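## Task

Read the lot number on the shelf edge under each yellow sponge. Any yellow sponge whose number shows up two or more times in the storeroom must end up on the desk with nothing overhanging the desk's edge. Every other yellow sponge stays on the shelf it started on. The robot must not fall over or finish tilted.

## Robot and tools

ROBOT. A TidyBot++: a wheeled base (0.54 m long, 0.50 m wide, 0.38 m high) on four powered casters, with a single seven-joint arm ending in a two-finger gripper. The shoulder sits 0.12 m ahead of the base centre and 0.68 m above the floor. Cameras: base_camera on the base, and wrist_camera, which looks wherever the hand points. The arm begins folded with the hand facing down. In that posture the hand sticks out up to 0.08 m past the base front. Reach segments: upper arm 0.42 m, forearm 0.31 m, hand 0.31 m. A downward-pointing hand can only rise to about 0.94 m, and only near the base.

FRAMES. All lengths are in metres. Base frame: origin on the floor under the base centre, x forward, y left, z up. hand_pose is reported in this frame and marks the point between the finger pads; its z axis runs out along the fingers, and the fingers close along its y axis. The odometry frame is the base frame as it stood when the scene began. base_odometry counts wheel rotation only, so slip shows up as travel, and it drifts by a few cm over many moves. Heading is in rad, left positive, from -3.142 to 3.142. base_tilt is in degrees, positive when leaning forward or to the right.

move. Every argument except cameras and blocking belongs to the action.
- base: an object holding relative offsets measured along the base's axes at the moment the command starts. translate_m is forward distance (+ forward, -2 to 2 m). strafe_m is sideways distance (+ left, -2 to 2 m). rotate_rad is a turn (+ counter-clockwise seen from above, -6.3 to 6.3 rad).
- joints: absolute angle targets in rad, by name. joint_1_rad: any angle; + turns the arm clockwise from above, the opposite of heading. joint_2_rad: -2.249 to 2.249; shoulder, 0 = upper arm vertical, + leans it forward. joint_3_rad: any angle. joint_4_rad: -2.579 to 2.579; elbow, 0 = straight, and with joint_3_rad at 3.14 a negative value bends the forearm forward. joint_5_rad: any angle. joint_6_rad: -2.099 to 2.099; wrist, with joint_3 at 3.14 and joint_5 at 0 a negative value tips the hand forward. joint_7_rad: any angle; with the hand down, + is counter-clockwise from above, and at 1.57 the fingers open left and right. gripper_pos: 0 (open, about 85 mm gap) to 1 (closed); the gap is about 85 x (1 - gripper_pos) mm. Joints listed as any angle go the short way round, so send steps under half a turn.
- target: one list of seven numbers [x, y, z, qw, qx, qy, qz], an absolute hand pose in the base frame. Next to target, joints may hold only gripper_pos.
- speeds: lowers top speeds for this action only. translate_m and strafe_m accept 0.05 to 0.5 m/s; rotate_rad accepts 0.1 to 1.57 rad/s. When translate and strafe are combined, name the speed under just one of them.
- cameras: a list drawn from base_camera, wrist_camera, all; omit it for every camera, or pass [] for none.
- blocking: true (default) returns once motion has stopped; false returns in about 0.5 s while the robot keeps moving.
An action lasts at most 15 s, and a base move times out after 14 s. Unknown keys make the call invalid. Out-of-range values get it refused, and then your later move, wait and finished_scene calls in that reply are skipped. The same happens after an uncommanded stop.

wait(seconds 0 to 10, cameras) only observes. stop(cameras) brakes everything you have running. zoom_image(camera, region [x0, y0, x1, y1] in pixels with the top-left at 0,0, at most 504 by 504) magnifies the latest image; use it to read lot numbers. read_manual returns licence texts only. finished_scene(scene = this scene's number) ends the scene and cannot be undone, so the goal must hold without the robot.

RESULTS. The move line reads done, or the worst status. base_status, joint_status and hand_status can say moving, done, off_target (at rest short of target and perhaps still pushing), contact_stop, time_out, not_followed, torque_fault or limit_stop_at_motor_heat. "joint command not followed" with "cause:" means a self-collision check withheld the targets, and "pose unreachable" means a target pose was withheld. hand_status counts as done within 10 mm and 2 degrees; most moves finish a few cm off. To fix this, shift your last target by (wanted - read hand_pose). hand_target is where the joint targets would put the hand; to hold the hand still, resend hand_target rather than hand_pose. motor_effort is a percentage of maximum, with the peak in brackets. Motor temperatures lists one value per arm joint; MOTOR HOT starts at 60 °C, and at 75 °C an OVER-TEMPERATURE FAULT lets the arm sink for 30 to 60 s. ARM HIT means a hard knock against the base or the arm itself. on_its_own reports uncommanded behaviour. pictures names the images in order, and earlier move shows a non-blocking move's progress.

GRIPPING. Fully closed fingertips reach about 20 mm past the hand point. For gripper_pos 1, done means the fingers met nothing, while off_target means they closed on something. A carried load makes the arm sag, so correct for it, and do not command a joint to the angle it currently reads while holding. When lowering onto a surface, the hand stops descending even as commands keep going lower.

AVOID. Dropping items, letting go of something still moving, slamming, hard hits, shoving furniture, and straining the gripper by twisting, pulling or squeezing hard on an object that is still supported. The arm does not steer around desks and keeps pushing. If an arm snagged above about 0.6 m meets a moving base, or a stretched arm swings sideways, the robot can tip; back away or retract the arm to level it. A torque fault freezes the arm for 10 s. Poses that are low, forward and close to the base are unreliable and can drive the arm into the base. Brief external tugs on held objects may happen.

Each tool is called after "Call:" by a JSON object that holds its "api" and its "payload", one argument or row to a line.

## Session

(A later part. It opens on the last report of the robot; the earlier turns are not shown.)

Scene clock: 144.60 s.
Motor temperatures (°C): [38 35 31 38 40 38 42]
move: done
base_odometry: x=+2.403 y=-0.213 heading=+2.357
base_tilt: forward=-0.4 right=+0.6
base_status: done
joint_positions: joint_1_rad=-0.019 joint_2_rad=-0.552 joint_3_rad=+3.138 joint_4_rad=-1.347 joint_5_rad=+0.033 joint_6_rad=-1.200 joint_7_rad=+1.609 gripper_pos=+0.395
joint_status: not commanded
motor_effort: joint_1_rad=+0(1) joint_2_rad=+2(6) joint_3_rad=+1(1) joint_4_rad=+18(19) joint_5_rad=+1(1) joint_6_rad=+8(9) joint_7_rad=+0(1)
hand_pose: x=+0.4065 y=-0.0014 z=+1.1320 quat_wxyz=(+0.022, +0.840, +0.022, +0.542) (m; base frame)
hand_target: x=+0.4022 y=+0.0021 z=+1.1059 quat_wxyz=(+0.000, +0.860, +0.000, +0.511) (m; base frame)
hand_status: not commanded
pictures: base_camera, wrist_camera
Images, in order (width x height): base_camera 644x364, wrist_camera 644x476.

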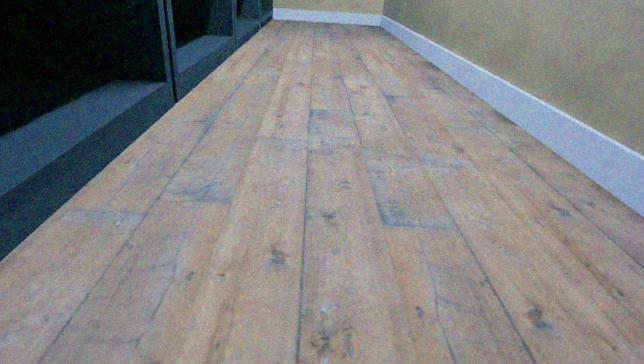

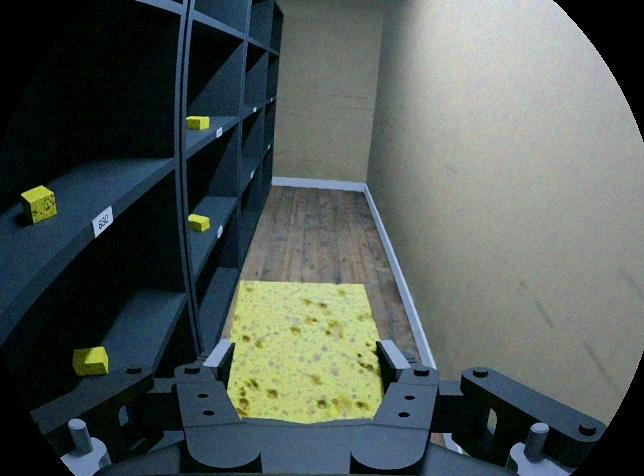

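Call:
{"api": "move", "payload": {
  "joints": {"joint_2_rad": -0.9, "joint_4_rad": -2.1, "joint_6_rad": -1.42},
  "cameras": []
}}

Call:
{"api": "move", "payload": {
  "base": {"strafe_m": 1.3},
  "cameras": ["base_camera", "wrist_camera"]
}}

Scene clock: 147.03 s.
Motor temperatures (°C): [38 35 31 38 40 38 42]
move: done
base_odometry: x=+2.403 y=-0.213 heading=+2.357
base_tilt: forward=-0.4 right=+0.6
base_status: not commanded
joint_positions: joint_1_rad=-0.019 joint_2_rad=-0.879 joint_3_rad=+3.138 joint_4_rad=-2.072 joint_5_rad=+0.033 joint_6_rad=-1.363 joint_7_rad=+1.609 gripper_pos=+0.395
joint_status: all done
motor_effort: joint_1_rad=-1(1) joint_2_rad=+9(10) joint_3_rad=+1(1) joint_4_rad=+19(20) joint_5_rad=+1(1) joint_6_rad=+5(8) joint_7_rad=+0(1)
hand_pose: x=+0.2593 y=-0.0056 z=+0.8070 quat_wxyz=(+0.020, +0.957, +0.027, +0.289) (m; base frame)
hand_target: x=+0.2375 y=+0.0016 z=+0.7873 quat_wxyz=(+0.000, +0.966, +0.000, +0.258) (m; base frame)
hand_status: not commanded
pictures: none
No camera images: "cameras" was empty.

Scene clock: 150.30 s.
Motor temperatures (°C): [38 35 31 38 40 38 42]
move: done
base_odometry: x=+1.484 y=-1.133 heading=+2.357
base_tilt: forward=-0.3 right=+0.6
base_status: done
joint_positions: joint_1_rad=-0.014 joint_2_rad=-0.881 joint_3_rad=+3.139 joint_4_rad=-2.072 joint_5_rad=+0.033 joint_6_rad=-1.365 joint_7_rad=+1.609 gripper_pos=+0.396
joint_status: not commanded
motor_effort: joint_1_rad=-1(1) joint_2_rad=+9(11) joint_3_rad=+1(2) joint_4_rad=+19(20) joint_5_rad=+1(2) joint_6_rad=+5(6) joint_7_rad=+0(1)
hand_pose: x=+0.2586 y=-0.0064 z=+0.8069 quat_wxyz=(+0.021, +0.957, +0.025, +0.289) (m; base frame)
hand_target: x=+0.2375 y=+0.0016 z=+0.7873 quat_wxyz=(+0.000, +0.966, +0.000, +0.258) (m; base frame)
hand_status: not commanded
pictures: base_camera, wrist_camera
Images, in order (width x height): base_camera 644x364, wrist_camera 644x476.

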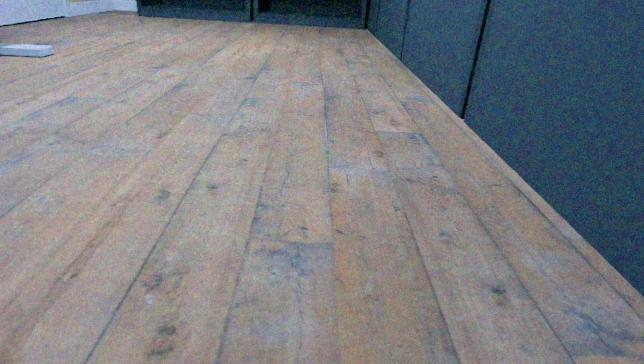

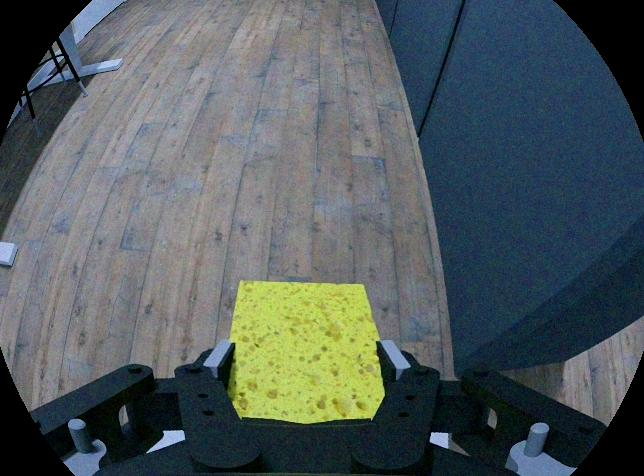

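Call:
{"api": "move", "payload": {
  "base": {"translate_m": 1.0, "strafe_m": 0.1},
  "cameras": []
}}

Call:
{"api": "move", "payload": {
  "base": {"rotate_rad": 1.571},
  "joints": {"joint_2_rad": -0.8, "joint_4_rad": -1.6, "joint_6_rad": -1.2},
  "cameras": ["base_camera", "wrist_camera"]
}}

Scene clock: 153.63 s.
Motor temperatures (°C): [38 35 31 38 40 38 42]
move: done
base_odometry: x=+0.705 y=-0.497 heading=+2.358
base_tilt: forward=-0.3 right=+0.6
base_status: done
joint_positions: joint_1_rad=-0.014 joint_2_rad=-0.889 joint_3_rad=+3.139 joint_4_rad=-2.072 joint_5_rad=+0.033 joint_6_rad=-1.369 joint_7_rad=+1.609 gripper_pos=+0.396
joint_status: not commanded
motor_effort: joint_1_rad=-1(1) joint_2_rad=+10(13) joint_3_rad=+1(1) joint_4_rad=+19(20) joint_5_rad=+1(1) joint_6_rad=+5(6) joint_7_rad=+0(1)
hand_pose: x=+0.2564 y=-0.0065 z=+0.8072 quat_wxyz=(+0.021, +0.956, +0.024, +0.290) (m; base frame)
hand_target: x=+0.2375 y=+0.0016 z=+0.7873 quat_wxyz=(+0.000, +0.966, +0.000, +0.258) (m; base frame)
hand_status: not commanded
pictures: none
No camera images: "cameras" was empty.

Scene clock: 155.93 s.
Motor temperatures (°C): [38 35 31 38 40 38 42]
move: done
base_odometry: x=+0.705 y=-0.497 heading=-2.355
base_tilt: forward=-0.4 right=+0.6
base_status: done
joint_positions: joint_1_rad=-0.013 joint_2_rad=-0.812 joint_3_rad=+3.139 joint_4_rad=-1.620 joint_5_rad=+0.033 joint_6_rad=-1.261 joint_7_rad=+1.609 gripper_pos=+0.396
joint_status: all done
motor_effort: joint_1_rad=+0(1) joint_2_rad=+10(11) joint_3_rad=+1(2) joint_4_rad=+18(21) joint_5_rad=+1(1) joint_6_rad=+8(8) joint_7_rad=+0(1)
hand_pose: x=+0.3143 y=-0.0048 z=+1.0397 quat_wxyz=(+0.023, +0.859, +0.020, +0.510) (m; base frame)
hand_target: x=+0.3257 y=+0.0020 z=+1.0644 quat_wxyz=(+0.000, +0.841, +0.000, +0.540) (m; base frame)
hand_status: not commanded
pictures: base_camera, wrist_camera
Images, in order (width x height): base_camera 644x364, wrist_camera 644x476.

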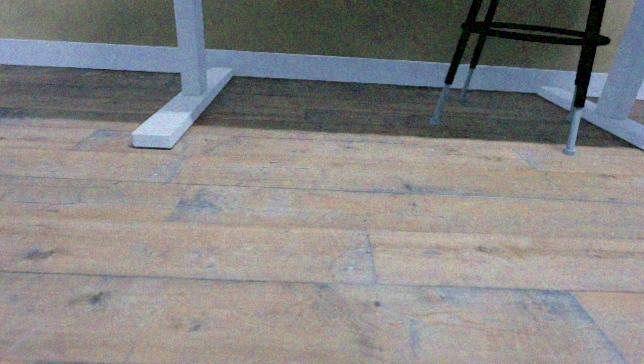

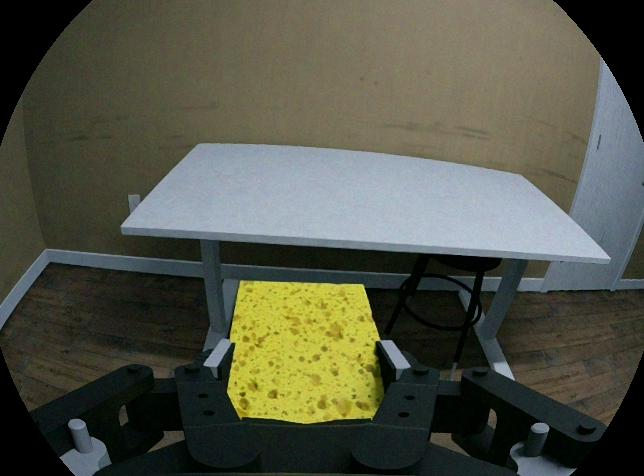

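Call:
{"api": "move", "payload": {
  "base": {"translate_m": 0.3},
  "cameras": []
}}

Call:
{"api": "wait", "payload": {
  "seconds": 0.4
}}

Scene clock: 158.00 s.
Motor temperatures (°C): [38 35 31 38 40 38 42]
move: done
base_odometry: x=+0.493 y=-0.710 heading=-2.354
base_tilt: forward=-0.4 right=+0.6
base_status: done
joint_positions: joint_1_rad=-0.013 joint_2_rad=-0.791 joint_3_rad=+3.139 joint_4_rad=-1.617 joint_5_rad=+0.033 joint_6_rad=-1.257 joint_7_rad=+1.609 gripper_pos=+0.396
joint_status: not commanded
motor_effort: joint_1_rad=+0(1) joint_2_rad=+9(16) joint_3_rad=+1(1) joint_4_rad=+18(20) joint_5_rad=+1(1) joint_6_rad=+8(9) joint_7_rad=+0(1)
hand_pose: x=+0.3224 y=-0.0047 z=+1.0379 quat_wxyz=(+0.023, +0.863, +0.020, +0.504) (m; base frame)
hand_target: x=+0.3257 y=+0.0020 z=+1.0644 quat_wxyz=(+0.000, +0.841, +0.000, +0.540) (m; base frame)
hand_status: not commanded
pictures: none
No camera images: "cameras" was empty.

Scene clock: 158.40 s.
Motor temperatures (°C): [38 35 31 38 40 38 42]
base_odometry: x=+0.493 y=-0.710 heading=-2.354
base_tilt: forward=-0.3 right=+0.6
base_status: done
joint_positions: joint_1_rad=-0.013 joint_2_rad=-0.791 joint_3_rad=+3.139 joint_4_rad=-1.617 joint_5_rad=+0.033 joint_6_rad=-1.257 joint_7_rad=+1.609 gripper_pos=+0.396
joint_status: not commanded
motor_effort: joint_1_rad=+0(1) joint_2_rad=+9(16) joint_3_rad=+1(1) joint_4_rad=+18(20) joint_5_rad=+1(1) joint_6_rad=+7(9) joint_7_rad=+0(1)
hand_pose: x=+0.3224 y=-0.0047 z=+1.0379 quat_wxyz=(+0.023, +0.863, +0.020, +0.504) (m; base frame)
hand_target: x=+0.3257 y=+0.0020 z=+1.0644 quat_wxyz=(+0.000, +0.841, +0.000, +0.540) (m; base frame)
hand_status: not commanded
wait: 0.40 s; at rest by 0.27 s
pictures: base_camera, wrist_camera
Images, in order (width x height): base_camera 644x364, wrist_camera 644x476.

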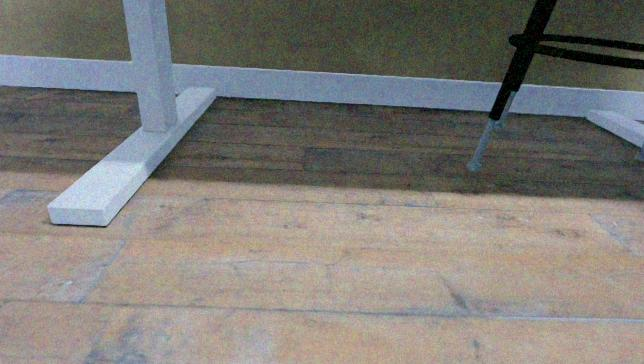

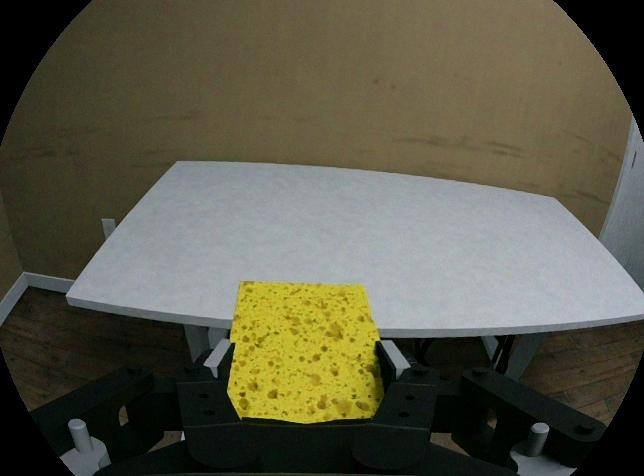

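Call:
{"api": "move", "payload": {
  "joints": {"joint_2_rad": -0.43, "joint_4_rad": -1.81, "joint_6_rad": -0.65},
  "cameras": []
}}

Call:
{"api": "move", "payload": {
  "joints": {"joint_2_rad": -0.24, "joint_4_rad": -1.92, "joint_6_rad": -0.3},
  "cameras": []
}}

Call:
{"api": "move", "payload": {
  "joints": {"joint_2_rad": -0.05, "joint_4_rad": -2.02, "joint_6_rad": 0.015},
  "cameras": ["wrist_camera"]
}}

Scene clock: 163.27 s.
Motor temperatures (°C): [38 35 31 38 40 38 42]
move: done
base_odometry: x=+0.493 y=-0.710 heading=-2.354
base_tilt: forward=-0.3 right=+0.6
base_status: not commanded
joint_positions: joint_1_rad=-0.013 joint_2_rad=-0.433 joint_3_rad=+3.139 joint_4_rad=-1.786 joint_5_rad=+0.033 joint_6_rad=-0.713 joint_7_rad=+1.609 gripper_pos=+0.396
joint_status: all done
motor_effort: joint_1_rad=+0(1) joint_2_rad=-5(11) joint_3_rad=+1(1) joint_4_rad=+21(23) joint_5_rad=+1(1) joint_6_rad=+8(9) joint_7_rad=-1(1)
hand_pose: x=+0.5233 y=+0.0014 z=+0.9838 quat_wxyz=(+0.022, +0.858, +0.029, +0.512) (m; base frame)
hand_target: x=+0.5313 y=+0.0022 z=+0.9859 quat_wxyz=(+0.000, +0.849, +0.000, +0.528) (m; base frame)
hand_status: not commanded
pictures: none
No camera images: "cameras" was empty.

Scene clock: 164.80 s.
Motor temperatures (°C): [38 35 31 38 40 38 42]
move: done
base_odometry: x=+0.493 y=-0.710 heading=-2.354
base_tilt: forward=-0.3 right=+0.6
base_status: not commanded
joint_positions: joint_1_rad=-0.013 joint_2_rad=-0.244 joint_3_rad=+3.139 joint_4_rad=-1.896 joint_5_rad=+0.033 joint_6_rad=-0.363 joint_7_rad=+1.609 gripper_pos=+0.396
joint_status: all done
motor_effort: joint_1_rad=+0(1) joint_2_rad=-12(16) joint_3_rad=+0(1) joint_4_rad=+23(24) joint_5_rad=+1(1) joint_6_rad=+8(9) joint_7_rad=+0(1)
hand_pose: x=+0.6116 y=+0.0058 z=+0.9308 quat_wxyz=(+0.020, +0.845, +0.033, +0.534) (m; base frame)
hand_target: x=+0.6170 y=+0.0022 z=+0.9324 quat_wxyz=(+0.000, +0.836, +0.000, +0.549) (m; base frame)
hand_status: not commanded
pictures: none
No camera images: "cameras" was empty.

Scene clock: 166.30 s.
Motor temperatures (°C): [38 35 31 38 40 38 42]
move: done
base_odometry: x=+0.493 y=-0.710 heading=-2.354
base_tilt: forward=-0.3 right=+0.6
base_status: not commanded
joint_positions: joint_1_rad=-0.013 joint_2_rad=-0.058 joint_3_rad=+3.139 joint_4_rad=-1.996 joint_5_rad=+0.033 joint_6_rad=-0.048 joint_7_rad=+1.609 gripper_pos=+0.396
joint_status: all done
motor_effort: joint_1_rad=-1(1) joint_2_rad=-18(22) joint_3_rad=+0(1) joint_4_rad=+21(23) joint_5_rad=+1(1) joint_6_rad=+9(9) joint_7_rad=+0(1)
hand_pose: x=+0.6727 y=+0.0099 z=+0.8631 quat_wxyz=(+0.016, +0.837, +0.037, +0.546) (m; base frame)
hand_target: x=+0.6762 y=+0.0023 z=+0.8632 quat_wxyz=(-0.001, +0.829, +0.000, +0.559) (m; base frame)
hand_status: not commanded
pictures: wrist_camera
Images, in order (width x height): wrist_camera 644x476.

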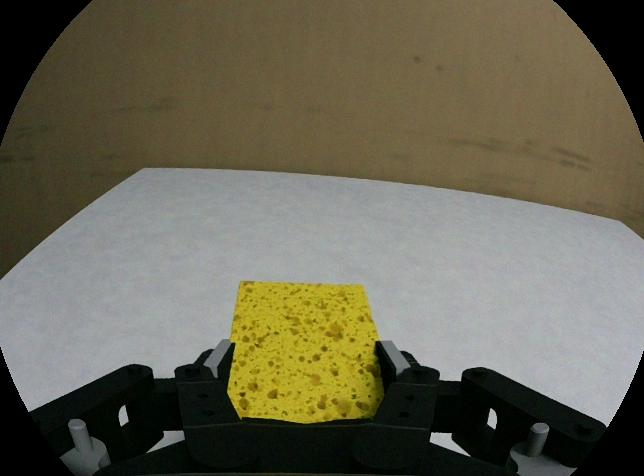

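Call:
{"api": "move", "payload": {
  "base": {"translate_m": 0.17},
  "speeds": {"translate_m": 0.2},
  "cameras": ["base_camera", "wrist_camera"]
}}

Scene clock: 167.97 s.
Motor temperatures (°C): [38 35 31 38 40 38 42]
move: done
base_odometry: x=+0.374 y=-0.830 heading=-2.353
base_tilt: forward=-0.3 right=+0.6
base_status: done
joint_positions: joint_1_rad=-0.013 joint_2_rad=-0.057 joint_3_rad=+3.139 joint_4_rad=-1.997 joint_5_rad=+0.033 joint_6_rad=-0.043 joint_7_rad=+1.609 gripper_pos=+0.396
joint_status: not commanded
motor_effort: joint_1_rad=+0(1) joint_2_rad=-19(21) joint_3_rad=+0(1) joint_4_rad=+21(22) joint_5_rad=+1(1) joint_6_rad=+8(9) joint_7_rad=+0(1)
hand_pose: x=+0.6734 y=+0.0100 z=+0.8636 quat_wxyz=(+0.016, +0.836, +0.037, +0.547) (m; base frame)
hand_target: x=+0.6762 y=+0.0023 z=+0.8632 quat_wxyz=(-0.001, +0.829, +0.000, +0.559) (m; base frame)
hand_status: not commanded
pictures: base_camera, wrist_camera
Images, in order (width x height): base_camera 644x364, wrist_camera 644x476.

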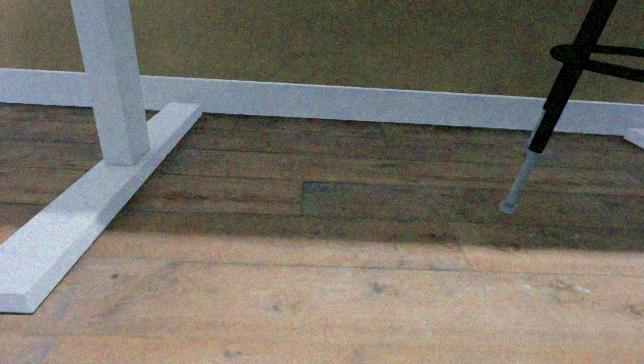

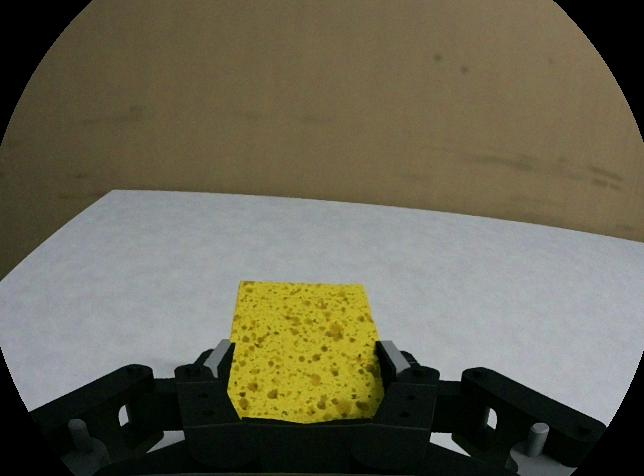

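Call:
{"api": "move", "payload": {
  "joints": {"joint_2_rad": 0.025, "joint_4_rad": -2.173, "joint_6_rad": 0.236},
  "cameras": ["wrist_camera"]
}}

Call:
{"api": "move", "payload": {
  "joints": {"joint_2_rad": 0.06, "joint_4_rad": -2.215, "joint_6_rad": 0.315},
  "cameras": ["wrist_camera"]
}}

Scene clock: 169.93 s.
Motor temperatures (°C): [38 35 31 38 40 38 42]
move: done
base_odometry: x=+0.374 y=-0.830 heading=-2.353
base_tilt: forward=-0.3 right=+0.6
base_status: not commanded
joint_positions: joint_1_rad=-0.013 joint_2_rad=+0.009 joint_3_rad=+3.139 joint_4_rad=-2.150 joint_5_rad=+0.033 joint_6_rad=+0.173 joint_7_rad=+1.609 gripper_pos=+0.396
joint_status: all done
motor_effort: joint_1_rad=+0(1) joint_2_rad=-19(21) joint_3_rad=+0(0) joint_4_rad=+19(22) joint_5_rad=+1(1) joint_6_rad=+8(10) joint_7_rad=+0(1)
hand_pose: x=+0.6691 y=+0.0121 z=+0.8024 quat_wxyz=(+0.013, +0.837, +0.038, +0.546) (m; base frame)
hand_target: x=+0.6718 y=+0.0022 z=+0.7992 quat_wxyz=(-0.001, +0.831, +0.000, +0.556) (m; base frame)
hand_status: not commanded
pictures: wrist_camera
Images, in order (width x height): wrist_camera 644x476.

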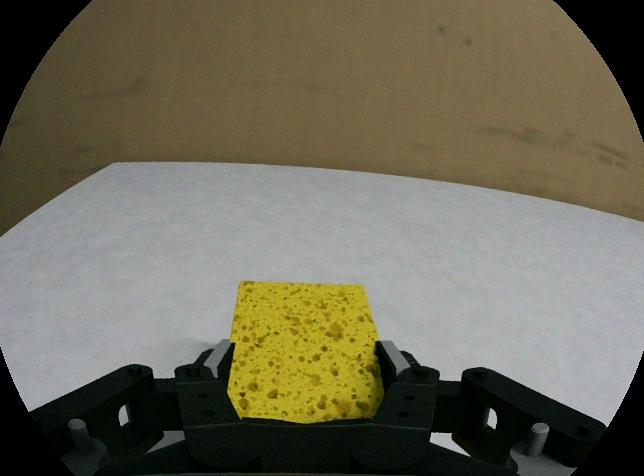

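Scene clock: 170.93 s.
Motor temperatures (°C): [38 35 31 38 40 38 42]
move: done
base_odometry: x=+0.374 y=-0.830 heading=-2.353
base_tilt: forward=-0.3 right=+0.6
base_status: not commanded
joint_positions: joint_1_rad=-0.013 joint_2_rad=+0.041 joint_3_rad=+3.139 joint_4_rad=-2.190 joint_5_rad=+0.033 joint_6_rad=+0.259 joint_7_rad=+1.609 gripper_pos=+0.396
joint_status: all done
motor_effort: joint_1_rad=+0(1) joint_2_rad=-20(21) joint_3_rad=+0(0) joint_4_rad=+19(20) joint_5_rad=+0(1) joint_6_rad=+8(9) joint_7_rad=+0(1)
hand_pose: x=+0.6709 y=+0.0130 z=+0.7880 quat_wxyz=(+0.011, +0.833, +0.039, +0.552) (m; base frame)
hand_target: x=+0.6718 y=+0.0022 z=+0.7802 quat_wxyz=(-0.001, +0.831, +0.000, +0.557) (m; base frame)
hand_status: not commanded
pictures: wrist_camera
Images, in order (width x height): wrist_camera 644x476.

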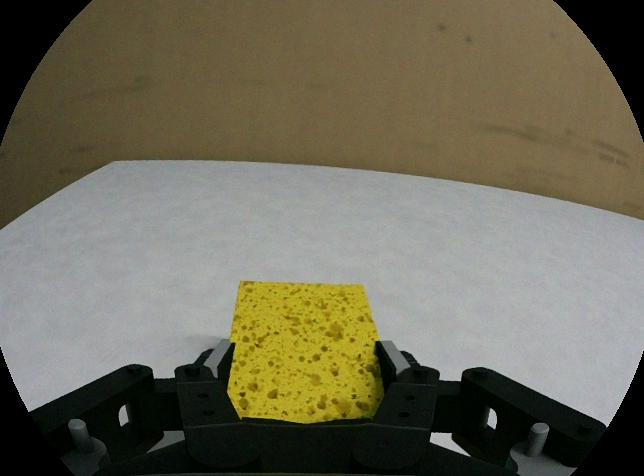

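Call:
{"api": "move", "payload": {
  "joints": {"joint_2_rad": 0.078, "joint_4_rad": -2.235, "joint_6_rad": 0.34},
  "cameras": ["wrist_camera"]
}}

Call:
{"api": "move", "payload": {
  "joints": {"joint_2_rad": 0.094, "joint_4_rad": -2.252, "joint_6_rad": 0.37},
  "cameras": ["wrist_camera"]
}}

Scene clock: 171.73 s.
Motor temperatures (°C): [38 35 31 38 40 38 42]
move: done
base_odometry: x=+0.374 y=-0.830 heading=-2.353
base_tilt: forward=-0.3 right=+0.6
base_status: not commanded
joint_positions: joint_1_rad=-0.013 joint_2_rad=+0.056 joint_3_rad=+3.139 joint_4_rad=-2.209 joint_5_rad=+0.033 joint_6_rad=+0.285 joint_7_rad=+1.609 gripper_pos=+0.396
joint_status: all done
motor_effort: joint_1_rad=+0(1) joint_2_rad=-19(21) joint_3_rad=+0(0) joint_4_rad=+19(20) joint_5_rad=+1(1) joint_6_rad=+8(10) joint_7_rad=+0(1)
hand_pose: x=+0.6694 y=+0.0132 z=+0.7765 quat_wxyz=(+0.011, +0.835, +0.039, +0.548) (m; base frame)
hand_target: x=+0.6699 y=+0.0022 z=+0.7669 quat_wxyz=(-0.001, +0.834, +0.000, +0.552) (m; base frame)
hand_status: not commanded
pictures: wrist_camera
Images, in order (width x height): wrist_camera 644x476.

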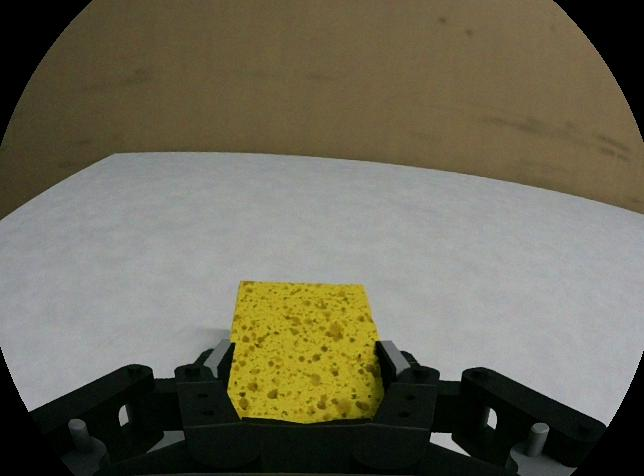

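Scene clock: 172.33 s.
Motor temperatures (°C): [38 35 31 38 40 38 42]
move: done
base_odometry: x=+0.374 y=-0.830 heading=-2.353
base_tilt: forward=-0.3 right=+0.6
base_status: not commanded
joint_positions: joint_1_rad=-0.013 joint_2_rad=+0.071 joint_3_rad=+3.139 joint_4_rad=-2.226 joint_5_rad=+0.033 joint_6_rad=+0.316 joint_7_rad=+1.609 gripper_pos=+0.396
joint_status: all done
motor_effort: joint_1_rad=+0(1) joint_2_rad=-20(21) joint_3_rad=+0(0) joint_4_rad=+17(19) joint_5_rad=+1(1) joint_6_rad=+8(9) joint_7_rad=-1(1)
hand_pose: x=+0.6692 y=+0.0135 z=+0.7685 quat_wxyz=(+0.010, +0.835, +0.039, +0.548) (m; base frame)
hand_target: x=+0.6691 y=+0.0022 z=+0.7580 quat_wxyz=(-0.001, +0.835, +0.000, +0.550) (m; base frame)
hand_status: not commanded
pictures: wrist_camera
Images, in order (width x height): wrist_camera 644x476.

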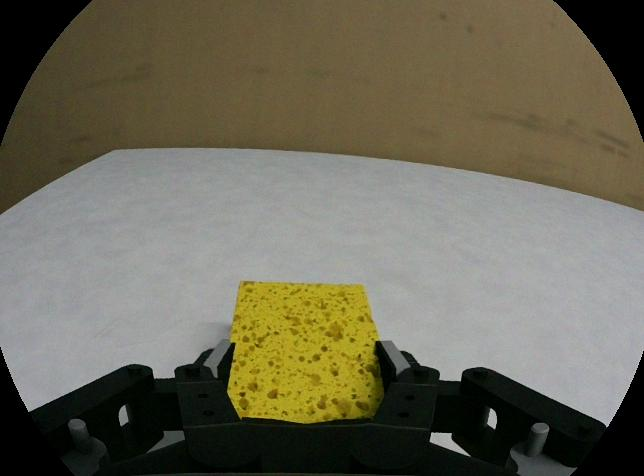

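Call:
{"api": "move", "payload": {
  "joints": {"joint_2_rad": 0.104, "joint_4_rad": -2.262, "joint_6_rad": 0.387},
  "cameras": []
}}

Call:
{"api": "move", "payload": {
  "joints": {"joint_2_rad": 0.114, "joint_4_rad": -2.272, "joint_6_rad": 0.404},
  "cameras": ["wrist_camera"]
}}

Call:
{"api": "zoom_image", "payload": {
  "camera": "wrist_camera",
  "region": [150, 260, 450, 440]
}}

Scene clock: 173.10 s.
Motor temperatures (°C): [38 35 31 38 40 38 42]
move: done
base_odometry: x=+0.374 y=-0.830 heading=-2.353
base_tilt: forward=-0.3 right=+0.6
base_status: not commanded
joint_positions: joint_1_rad=-0.013 joint_2_rad=+0.076 joint_3_rad=+3.139 joint_4_rad=-2.233 joint_5_rad=+0.033 joint_6_rad=+0.337 joint_7_rad=+1.609 gripper_pos=+0.396
joint_status: all done
motor_effort: joint_1_rad=+0(1) joint_2_rad=-19(20) joint_3_rad=+0(0) joint_4_rad=+17(18) joint_5_rad=+1(1) joint_6_rad=+8(9) joint_7_rad=+0(1)
hand_pose: x=+0.6700 y=+0.0138 z=+0.7687 quat_wxyz=(+0.010, +0.833, +0.039, +0.552) (m; base frame)
hand_target: x=+0.6685 y=+0.0022 z=+0.7523 quat_wxyz=(-0.001, +0.836, +0.000, +0.549) (m; base frame)
hand_status: not commanded
pictures: none
No camera images: "cameras" was empty.

Scene clock: 173.60 s.
Motor temperatures (°C): [38 35 31 38 40 38 42]
move: done
base_odometry: x=+0.374 y=-0.830 heading=-2.353
base_tilt: forward=-0.3 right=+0.6
base_status: not commanded
joint_positions: joint_1_rad=-0.013 joint_2_rad=+0.080 joint_3_rad=+3.139 joint_4_rad=-2.239 joint_5_rad=+0.033 joint_6_rad=+0.358 joint_7_rad=+1.609 gripper_pos=+0.396
joint_status: all done
motor_effort: joint_1_rad=+0(1) joint_2_rad=-18(20) joint_3_rad=+0(0) joint_4_rad=+17(18) joint_5_rad=+1(1) joint_6_rad=+7(8) joint_7_rad=+0(1)
hand_pose: x=+0.6708 y=+0.0140 z=+0.7689 quat_wxyz=(+0.010, +0.830, +0.039, +0.556) (m; base frame)
hand_target: x=+0.6677 y=+0.0022 z=+0.7466 quat_wxyz=(-0.001, +0.837, +0.000, +0.548) (m; base frame)
hand_status: not commanded
pictures: wrist_camera
Images, in order (width x height): wrist_camera 644x476.

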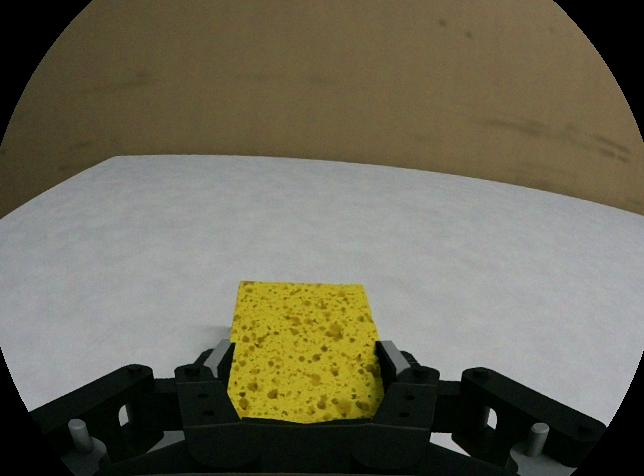

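Scaled by 1.680.

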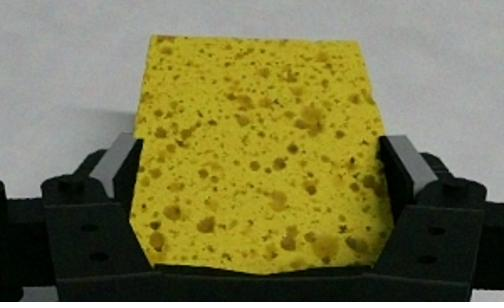

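Call:
{"api": "move", "payload": {
  "joints": {"gripper_pos": 0.2},
  "cameras": []
}}

Call:
{"api": "move", "payload": {
  "joints": {"gripper_pos": 0.0},
  "cameras": ["wrist_camera"]
}}

Scene clock: 174.80 s.
Motor temperatures (°C): [38 35 31 38 40 38 42]
move: done
base_odometry: x=+0.374 y=-0.830 heading=-2.353
base_tilt: forward=-0.3 right=+0.6
base_status: not commanded
joint_positions: joint_1_rad=-0.013 joint_2_rad=+0.090 joint_3_rad=+3.139 joint_4_rad=-2.245 joint_5_rad=+0.033 joint_6_rad=+0.358 joint_7_rad=+1.609 gripper_pos=+0.200
joint_status: all done
motor_effort: joint_1_rad=+0(1) joint_2_rad=-20(21) joint_3_rad=+0(0) joint_4_rad=+17(18) joint_5_rad=+1(1) joint_6_rad=+8(9) joint_7_rad=+0(1)
hand_pose: x=+0.6695 y=+0.0140 z=+0.7602 quat_wxyz=(+0.010, +0.834, +0.039, +0.550) (m; base frame)
hand_target: x=+0.6677 y=+0.0022 z=+0.7466 quat_wxyz=(-0.001, +0.837, +0.000, +0.548) (m; base frame)
hand_status: not commanded
pictures: none
No camera images: "cameras" was empty.

Scene clock: 175.43 s.
Motor temperatures (°C): [38 35 31 38 40 38 42]
move: done
base_odometry: x=+0.374 y=-0.830 heading=-2.353
base_tilt: forward=-0.3 right=+0.6
base_status: not commanded
joint_positions: joint_1_rad=-0.013 joint_2_rad=+0.090 joint_3_rad=+3.139 joint_4_rad=-2.245 joint_5_rad=+0.033 joint_6_rad=+0.358 joint_7_rad=+1.609 gripper_pos=+0.000
joint_status: all done
motor_effort: joint_1_rad=+0(1) joint_2_rad=-21(21) joint_3_rad=+0(0) joint_4_rad=+17(18) joint_5_rad=+1(1) joint_6_rad=+8(9) joint_7_rad=+0(1)
hand_pose: x=+0.6695 y=+0.0140 z=+0.7602 quat_wxyz=(+0.010, +0.834, +0.039, +0.550) (m; base frame)
hand_target: x=+0.6677 y=+0.0022 z=+0.7466 quat_wxyz=(-0.001, +0.837, +0.000, +0.548) (m; base frame)
hand_status: not commanded
pictures: wrist_camera
Images, in order (width x height): wrist_camera 644x476.

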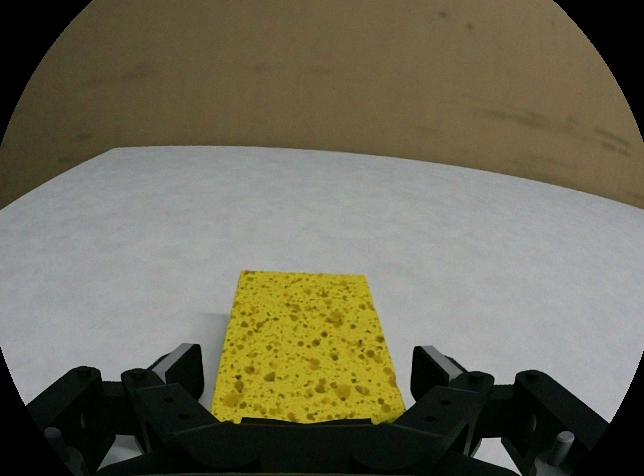

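Call:
{"api": "move", "payload": {
  "joints": {"joint_2_rad": 0.02, "joint_4_rad": -2.1, "joint_6_rad": 0.25},
  "cameras": ["wrist_camera"]
}}

Call:
{"api": "move", "payload": {
  "joints": {"joint_2_rad": -0.2, "joint_4_rad": -1.95, "joint_6_rad": -0.2},
  "cameras": ["wrist_camera"]
}}

Call:
{"api": "move", "payload": {
  "base": {"translate_m": -0.35},
  "joints": {"joint_2_rad": -0.6, "joint_4_rad": -2.0, "joint_6_rad": -0.55},
  "cameras": ["wrist_camera"]
}}

Scene clock: 177.10 s.
Motor temperatures (°C): [38 35 31 38 40 38 42]
move: done
base_odometry: x=+0.374 y=-0.830 heading=-2.353
base_tilt: forward=-0.3 right=+0.6
base_status: not commanded
joint_positions: joint_1_rad=-0.013 joint_2_rad=+0.017 joint_3_rad=+3.139 joint_4_rad=-2.111 joint_5_rad=+0.033 joint_6_rad=+0.304 joint_7_rad=+1.609 gripper_pos=+0.000
joint_status: all done
motor_effort: joint_1_rad=-1(1) joint_2_rad=-19(22) joint_3_rad=+0(0) joint_4_rad=+20(20) joint_5_rad=+1(1) joint_6_rad=+9(10) joint_7_rad=+0(1)
hand_pose: x=+0.6940 y=+0.0138 z=+0.8584 quat_wxyz=(+0.013, +0.790, +0.037, +0.612) (m; base frame)
hand_target: x=+0.6930 y=+0.0023 z=+0.8466 quat_wxyz=(-0.001, +0.805, +0.000, +0.594) (m; base frame)
hand_status: not commanded
pictures: wrist_camera
Images, in order (width x height): wrist_camera 644x476.

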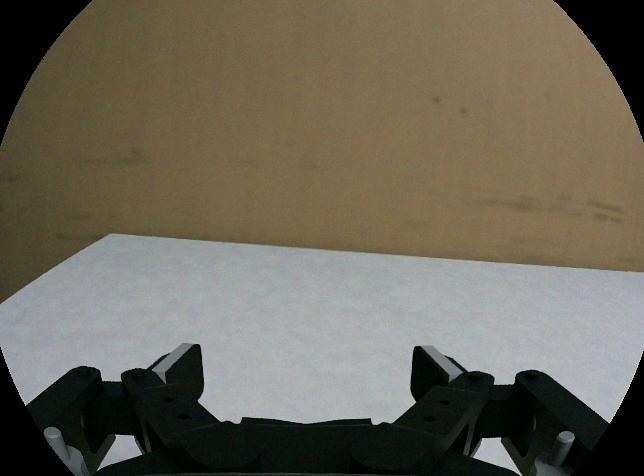

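Scene clock: 178.70 s.
Motor temperatures (°C): [38 35 31 38 40 38 42]
move: done
base_odometry: x=+0.374 y=-0.830 heading=-2.353
base_tilt: forward=-0.3 right=+0.6
base_status: not commanded
joint_positions: joint_1_rad=-0.013 joint_2_rad=-0.206 joint_3_rad=+3.139 joint_4_rad=-1.964 joint_5_rad=+0.033 joint_6_rad=-0.142 joint_7_rad=+1.609 gripper_pos=+0.000
joint_status: all done
motor_effort: joint_1_rad=-1(1) joint_2_rad=-14(21) joint_3_rad=+0(1) joint_4_rad=+21(23) joint_5_rad=+1(1) joint_6_rad=+8(10) joint_7_rad=+0(1)
hand_pose: x=+0.6363 y=+0.0084 z=+0.9341 quat_wxyz=(+0.018, +0.813, +0.034, +0.581) (m; base frame)
hand_target: x=+0.6339 y=+0.0022 z=+0.9229 quat_wxyz=(-0.001, +0.828, +0.000, +0.561) (m; base frame)
hand_status: not commanded
pictures: wrist_camera
Images, in order (width x height): wrist_camera 644x476.

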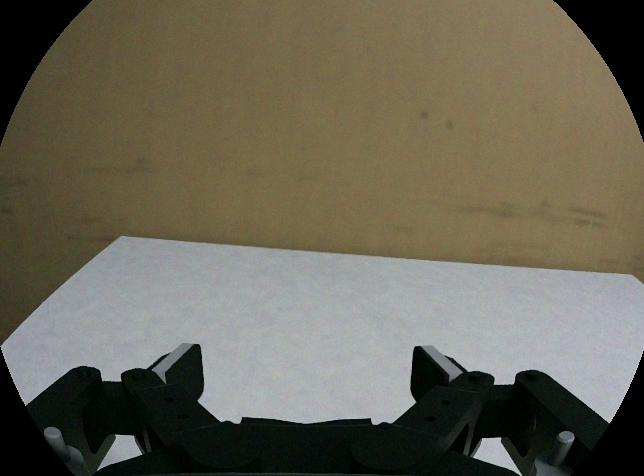

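Scene clock: 180.70 s.
Motor temperatures (°C): [38 35 31 38 40 38 42]
move: done
base_odometry: x=+0.620 y=-0.582 heading=-2.352
base_tilt: forward=-0.4 right=+0.6
base_status: done
joint_positions: joint_1_rad=-0.013 joint_2_rad=-0.608 joint_3_rad=+3.139 joint_4_rad=-1.971 joint_5_rad=+0.033 joint_6_rad=-0.493 joint_7_rad=+1.609 gripper_pos=+0.000
joint_status: all done
motor_effort: joint_1_rad=-1(1) joint_2_rad=-1(19) joint_3_rad=+1(2) joint_4_rad=+22(23) joint_5_rad=+1(1) joint_6_rad=+8(10) joint_7_rad=+0(1)
hand_pose: x=+0.4848 y=+0.0024 z=+1.0046 quat_wxyz=(+0.023, +0.800, +0.029, +0.599) (m; base frame)
hand_target: x=+0.4804 y=+0.0021 z=+0.9673 quat_wxyz=(+0.000, +0.828, +0.000, +0.561) (m; base frame)
hand_status: not commanded
pictures: wrist_camera
Images, in order (width x height): wrist_camera 644x476.

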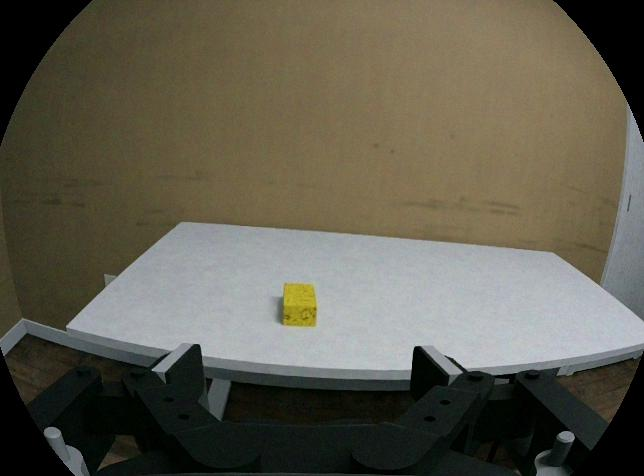

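Call:
{"api": "move", "payload": {
  "base": {"rotate_rad": -1.571},
  "cameras": []
}}

Call:
{"api": "move", "payload": {
  "base": {"translate_m": 1.75},
  "cameras": []
}}

Call:
{"api": "move", "payload": {
  "base": {"strafe_m": 0.85},
  "cameras": []
}}

Call:
{"api": "wait", "payload": {
  "seconds": 0.4
}}

Scene clock: 184.43 s.
Motor temperatures (°C): [38 35 31 38 40 38 42]
move: done
base_odometry: x=+0.620 y=-0.582 heading=+2.361
base_tilt: forward=-0.3 right=+0.6
base_status: done
joint_positions: joint_1_rad=-0.011 joint_2_rad=-0.608 joint_3_rad=+3.139 joint_4_rad=-1.971 joint_5_rad=+0.033 joint_6_rad=-0.495 joint_7_rad=+1.609 gripper_pos=+0.000
joint_status: not commanded
motor_effort: joint_1_rad=+0(1) joint_2_rad=-1(2) joint_3_rad=+1(3) joint_4_rad=+22(23) joint_5_rad=+1(1) joint_6_rad=+8(9) joint_7_rad=+0(1)
hand_pose: x=+0.4847 y=+0.0018 z=+1.0042 quat_wxyz=(+0.023, +0.800, +0.028, +0.599) (m; base frame)
hand_target: x=+0.4804 y=+0.0021 z=+0.9673 quat_wxyz=(+0.000, +0.828, +0.000, +0.561) (m; base frame)
hand_status: not commanded
pictures: none
No camera images: "cameras" was empty.

Scene clock: 188.40 s.
Motor temperatures (°C): [38 35 31 38 40 38 42]
move: done
base_odometry: x=-0.624 y=+0.649 heading=+2.360
base_tilt: forward=-0.3 right=+0.6
base_status: done
joint_positions: joint_1_rad=-0.011 joint_2_rad=-0.599 joint_3_rad=+3.139 joint_4_rad=-1.972 joint_5_rad=+0.033 joint_6_rad=-0.498 joint_7_rad=+1.609 gripper_pos=+0.000
joint_status: not commanded
motor_effort: joint_1_rad=+0(1) joint_2_rad=-1(6) joint_3_rad=+1(1) joint_4_rad=+22(23) joint_5_rad=+1(1) joint_6_rad=+8(9) joint_7_rad=+0(1)
hand_pose: x=+0.4874 y=+0.0018 z=+0.9992 quat_wxyz=(+0.023, +0.804, +0.028, +0.593) (m; base frame)
hand_target: x=+0.4804 y=+0.0021 z=+0.9673 quat_wxyz=(+0.000, +0.828, +0.000, +0.561) (m; base frame)
hand_status: not commanded
pictures: none
No camera images: "cameras" was empty.

Scene clock: 191.00 s.
Motor temperatures (°C): [38 35 31 38 40 38 42]
move: done
base_odometry: x=-1.222 y=+0.046 heading=+2.360
base_tilt: forward=-0.3 right=+0.6
base_status: done
joint_positions: joint_1_rad=-0.011 joint_2_rad=-0.599 joint_3_rad=+3.139 joint_4_rad=-1.972 joint_5_rad=+0.033 joint_6_rad=-0.498 joint_7_rad=+1.609 gripper_pos=+0.000
joint_status: not commanded
motor_effort: joint_1_rad=+0(1) joint_2_rad=-1(2) joint_3_rad=+1(3) joint_4_rad=+22(23) joint_5_rad=+1(1) joint_6_rad=+9(9) joint_7_rad=+0(1)
hand_pose: x=+0.4874 y=+0.0016 z=+0.9991 quat_wxyz=(+0.023, +0.804, +0.028, +0.593) (m; base frame)
hand_target: x=+0.4804 y=+0.0021 z=+0.9673 quat_wxyz=(+0.000, +0.828, +0.000, +0.561) (m; base frame)
hand_status: not commanded
pictures: none
No camera images: "cameras" was empty.

Scene clock: 191.40 s.
Motor temperatures (°C): [38 35 31 38 40 38 42]
base_odometry: x=-1.222 y=+0.046 heading=+2.360
base_tilt: forward=-0.4 right=+0.6
base_status: done
joint_positions: joint_1_rad=-0.011 joint_2_rad=-0.599 joint_3_rad=+3.139 joint_4_rad=-1.972 joint_5_rad=+0.033 joint_6_rad=-0.498 joint_7_rad=+1.609 gripper_pos=+0.000
joint_status: not commanded
motor_effort: joint_1_rad=+0(1) joint_2_rad=+0(2) joint_3_rad=+1(3) joint_4_rad=+23(23) joint_5_rad=+1(1) joint_6_rad=+8(9) joint_7_rad=+0(1)
hand_pose: x=+0.4874 y=+0.0016 z=+0.9991 quat_wxyz=(+0.023, +0.804, +0.028, +0.593) (m; base frame)
hand_target: x=+0.4804 y=+0.0021 z=+0.9673 quat_wxyz=(+0.000, +0.828, +0.000, +0.561) (m; base frame)
hand_status: not commanded
wait: 0.40 s; at rest by 0.27 s
pictures: base_camera, wrist_camera
Images, in order (width x height): base_camera 644x364, wrist_camera 644x476.

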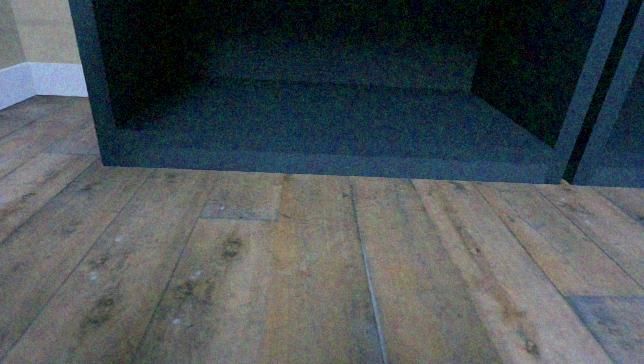

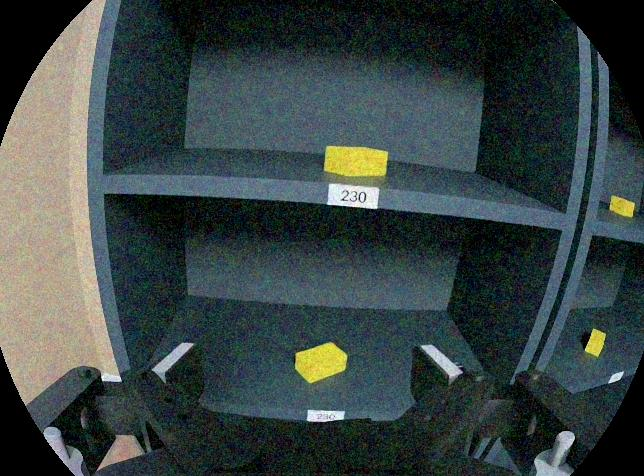

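Call:
{"api": "move", "payload": {
  "joints": {"joint_6_rad": -0.9},
  "cameras": ["wrist_camera"]
}}

Call:
{"api": "zoom_image", "payload": {
  "camera": "wrist_camera",
  "region": [240, 150, 400, 290]
}}

Scene clock: 192.73 s.
Motor temperatures (°C): [38 35 31 38 40 38 42]
move: done
base_odometry: x=-1.222 y=+0.046 heading=+2.360
base_tilt: forward=-0.3 right=+0.6
base_status: not commanded
joint_positions: joint_1_rad=-0.011 joint_2_rad=-0.599 joint_3_rad=+3.139 joint_4_rad=-1.983 joint_5_rad=+0.033 joint_6_rad=-0.849 joint_7_rad=+1.609 gripper_pos=+0.000
joint_status: all done
motor_effort: joint_1_rad=+0(1) joint_2_rad=+0(1) joint_3_rad=+1(1) joint_4_rad=+21(24) joint_5_rad=+1(1) joint_6_rad=+7(9) joint_7_rad=+0(1)
hand_pose: x=+0.4361 y=-0.0021 z=+0.8962 quat_wxyz=(+0.022, +0.898, +0.028, +0.438) (m; base frame)
hand_target: x=+0.4233 y=+0.0019 z=+0.8751 quat_wxyz=(+0.000, +0.913, +0.000, +0.408) (m; base frame)
hand_status: not commanded
pictures: wrist_camera
Images, in order (width x height): wrist_camera 644x476.

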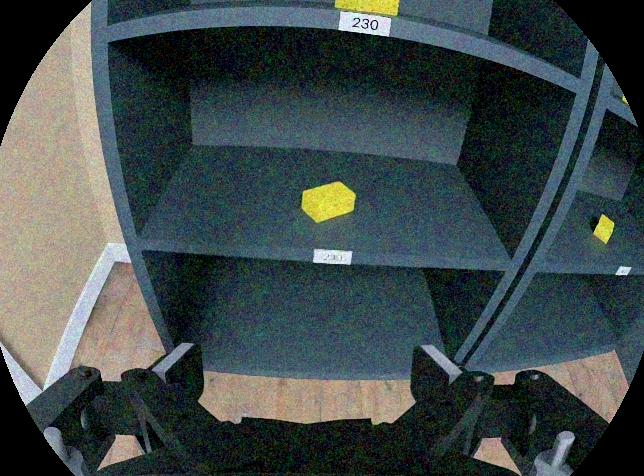

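Scaled by 3.150.

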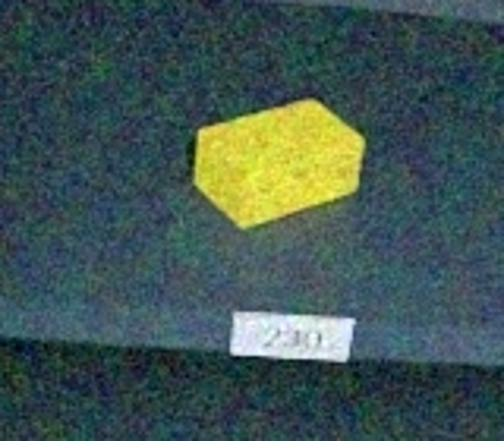

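Call:
{"api": "move", "payload": {
  "joints": {"joint_1_rad": 0.785, "joint_6_rad": -0.75},
  "cameras": []
}}

Call:
{"api": "move", "payload": {
  "base": {"translate_m": 0.42, "strafe_m": 0.42},
  "speeds": {"translate_m": 0.3},
  "cameras": []
}}

Call:
{"api": "wait", "payload": {
  "seconds": 0.4
}}

Scene clock: 196.00 s.
Motor temperatures (°C): [38 35 31 38 40 38 42]
move: done
base_odometry: x=-1.222 y=+0.046 heading=+2.360
base_tilt: forward=-0.4 right=+0.6
base_status: not commanded
joint_positions: joint_1_rad=+0.766 joint_2_rad=-0.599 joint_3_rad=+3.139 joint_4_rad=-1.983 joint_5_rad=+0.033 joint_6_rad=-0.811 joint_7_rad=+1.609 gripper_pos=+0.000
joint_status: all done
motor_effort: joint_1_rad=-1(2) joint_2_rad=+0(1) joint_3_rad=+1(1) joint_4_rad=+21(22) joint_5_rad=+1(1) joint_6_rad=+7(8) joint_7_rad=+0(1)
hand_pose: x=+0.3490 y=-0.2287 z=+0.9058 quat_wxyz=(+0.193, +0.834, -0.311, +0.413) (m; base frame)
hand_target: x=+0.3558 y=-0.2337 z=+0.9121 quat_wxyz=(+0.182, +0.813, -0.336, +0.440) (m; base frame)
hand_status: not commanded
pictures: none
No camera images: "cameras" was empty.

Scene clock: 198.93 s.
Motor temperatures (°C): [38 35 31 38 40 38 42]
move: done
base_odometry: x=-1.816 y=+0.044 heading=+2.360
base_tilt: forward=-0.3 right=+0.6
base_status: done
joint_positions: joint_1_rad=+0.767 joint_2_rad=-0.599 joint_3_rad=+3.139 joint_4_rad=-1.983 joint_5_rad=+0.033 joint_6_rad=-0.809 joint_7_rad=+1.609 gripper_pos=+0.000
joint_status: not commanded
motor_effort: joint_1_rad=+0(1) joint_2_rad=-1(2) joint_3_rad=+1(2) joint_4_rad=+21(22) joint_5_rad=+1(1) joint_6_rad=+7(8) joint_7_rad=+0(1)
hand_pose: x=+0.3490 y=-0.2289 z=+0.9061 quat_wxyz=(+0.194, +0.833, -0.311, +0.414) (m; base frame)
hand_target: x=+0.3558 y=-0.2337 z=+0.9121 quat_wxyz=(+0.182, +0.813, -0.336, +0.440) (m; base frame)
hand_status: not commanded
pictures: none
No camera images: "cameras" was empty.

Scene clock: 199.33 s.
Motor temperatures (°C): [38 35 31 38 40 38 42]
base_odometry: x=-1.816 y=+0.044 heading=+2.360
base_tilt: forward=-0.3 right=+0.6
base_status: done
joint_positions: joint_1_rad=+0.767 joint_2_rad=-0.599 joint_3_rad=+3.139 joint_4_rad=-1.983 joint_5_rad=+0.033 joint_6_rad=-0.809 joint_7_rad=+1.609 gripper_pos=+0.000
joint_status: not commanded
motor_effort: joint_1_rad=-1(1) joint_2_rad=+0(2) joint_3_rad=+1(2) joint_4_rad=+21(22) joint_5_rad=+1(1) joint_6_rad=+7(8) joint_7_rad=+0(1)
hand_pose: x=+0.3490 y=-0.2290 z=+0.9062 quat_wxyz=(+0.194, +0.833, -0.311, +0.414) (m; base frame)
hand_target: x=+0.3558 y=-0.2337 z=+0.9121 quat_wxyz=(+0.182, +0.813, -0.336, +0.440) (m; base frame)
hand_status: not commanded
wait: 0.40 s; at rest by 0.27 s
pictures: base_camera, wrist_camera
Images, in order (width x height): base_camera 644x364, wrist_camera 644x476.

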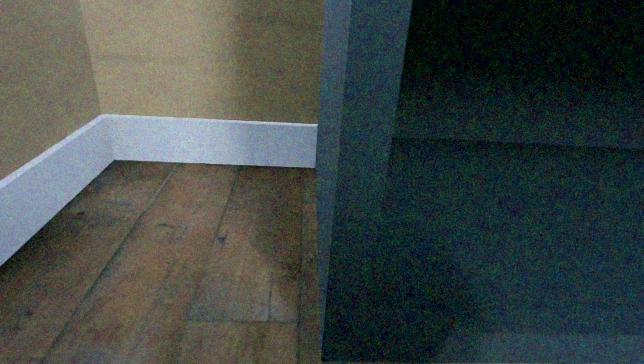

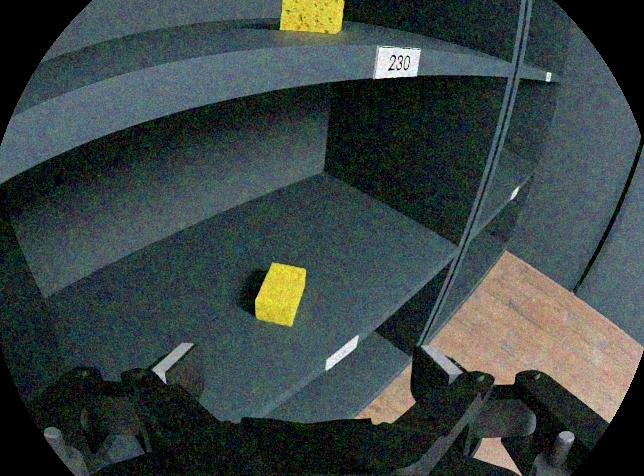

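Call:
{"api": "zoom_image", "payload": {
  "camera": "wrist_camera",
  "region": [220, 240, 360, 360]
}}

Scaled by 3.600.

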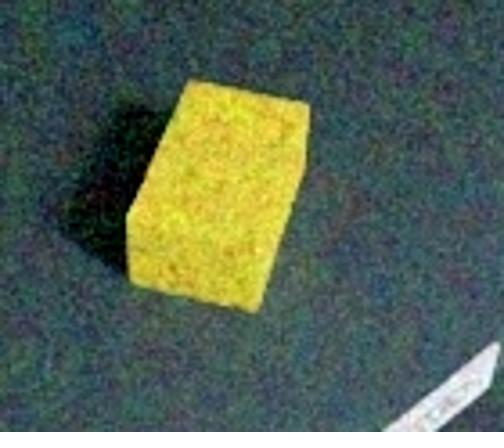

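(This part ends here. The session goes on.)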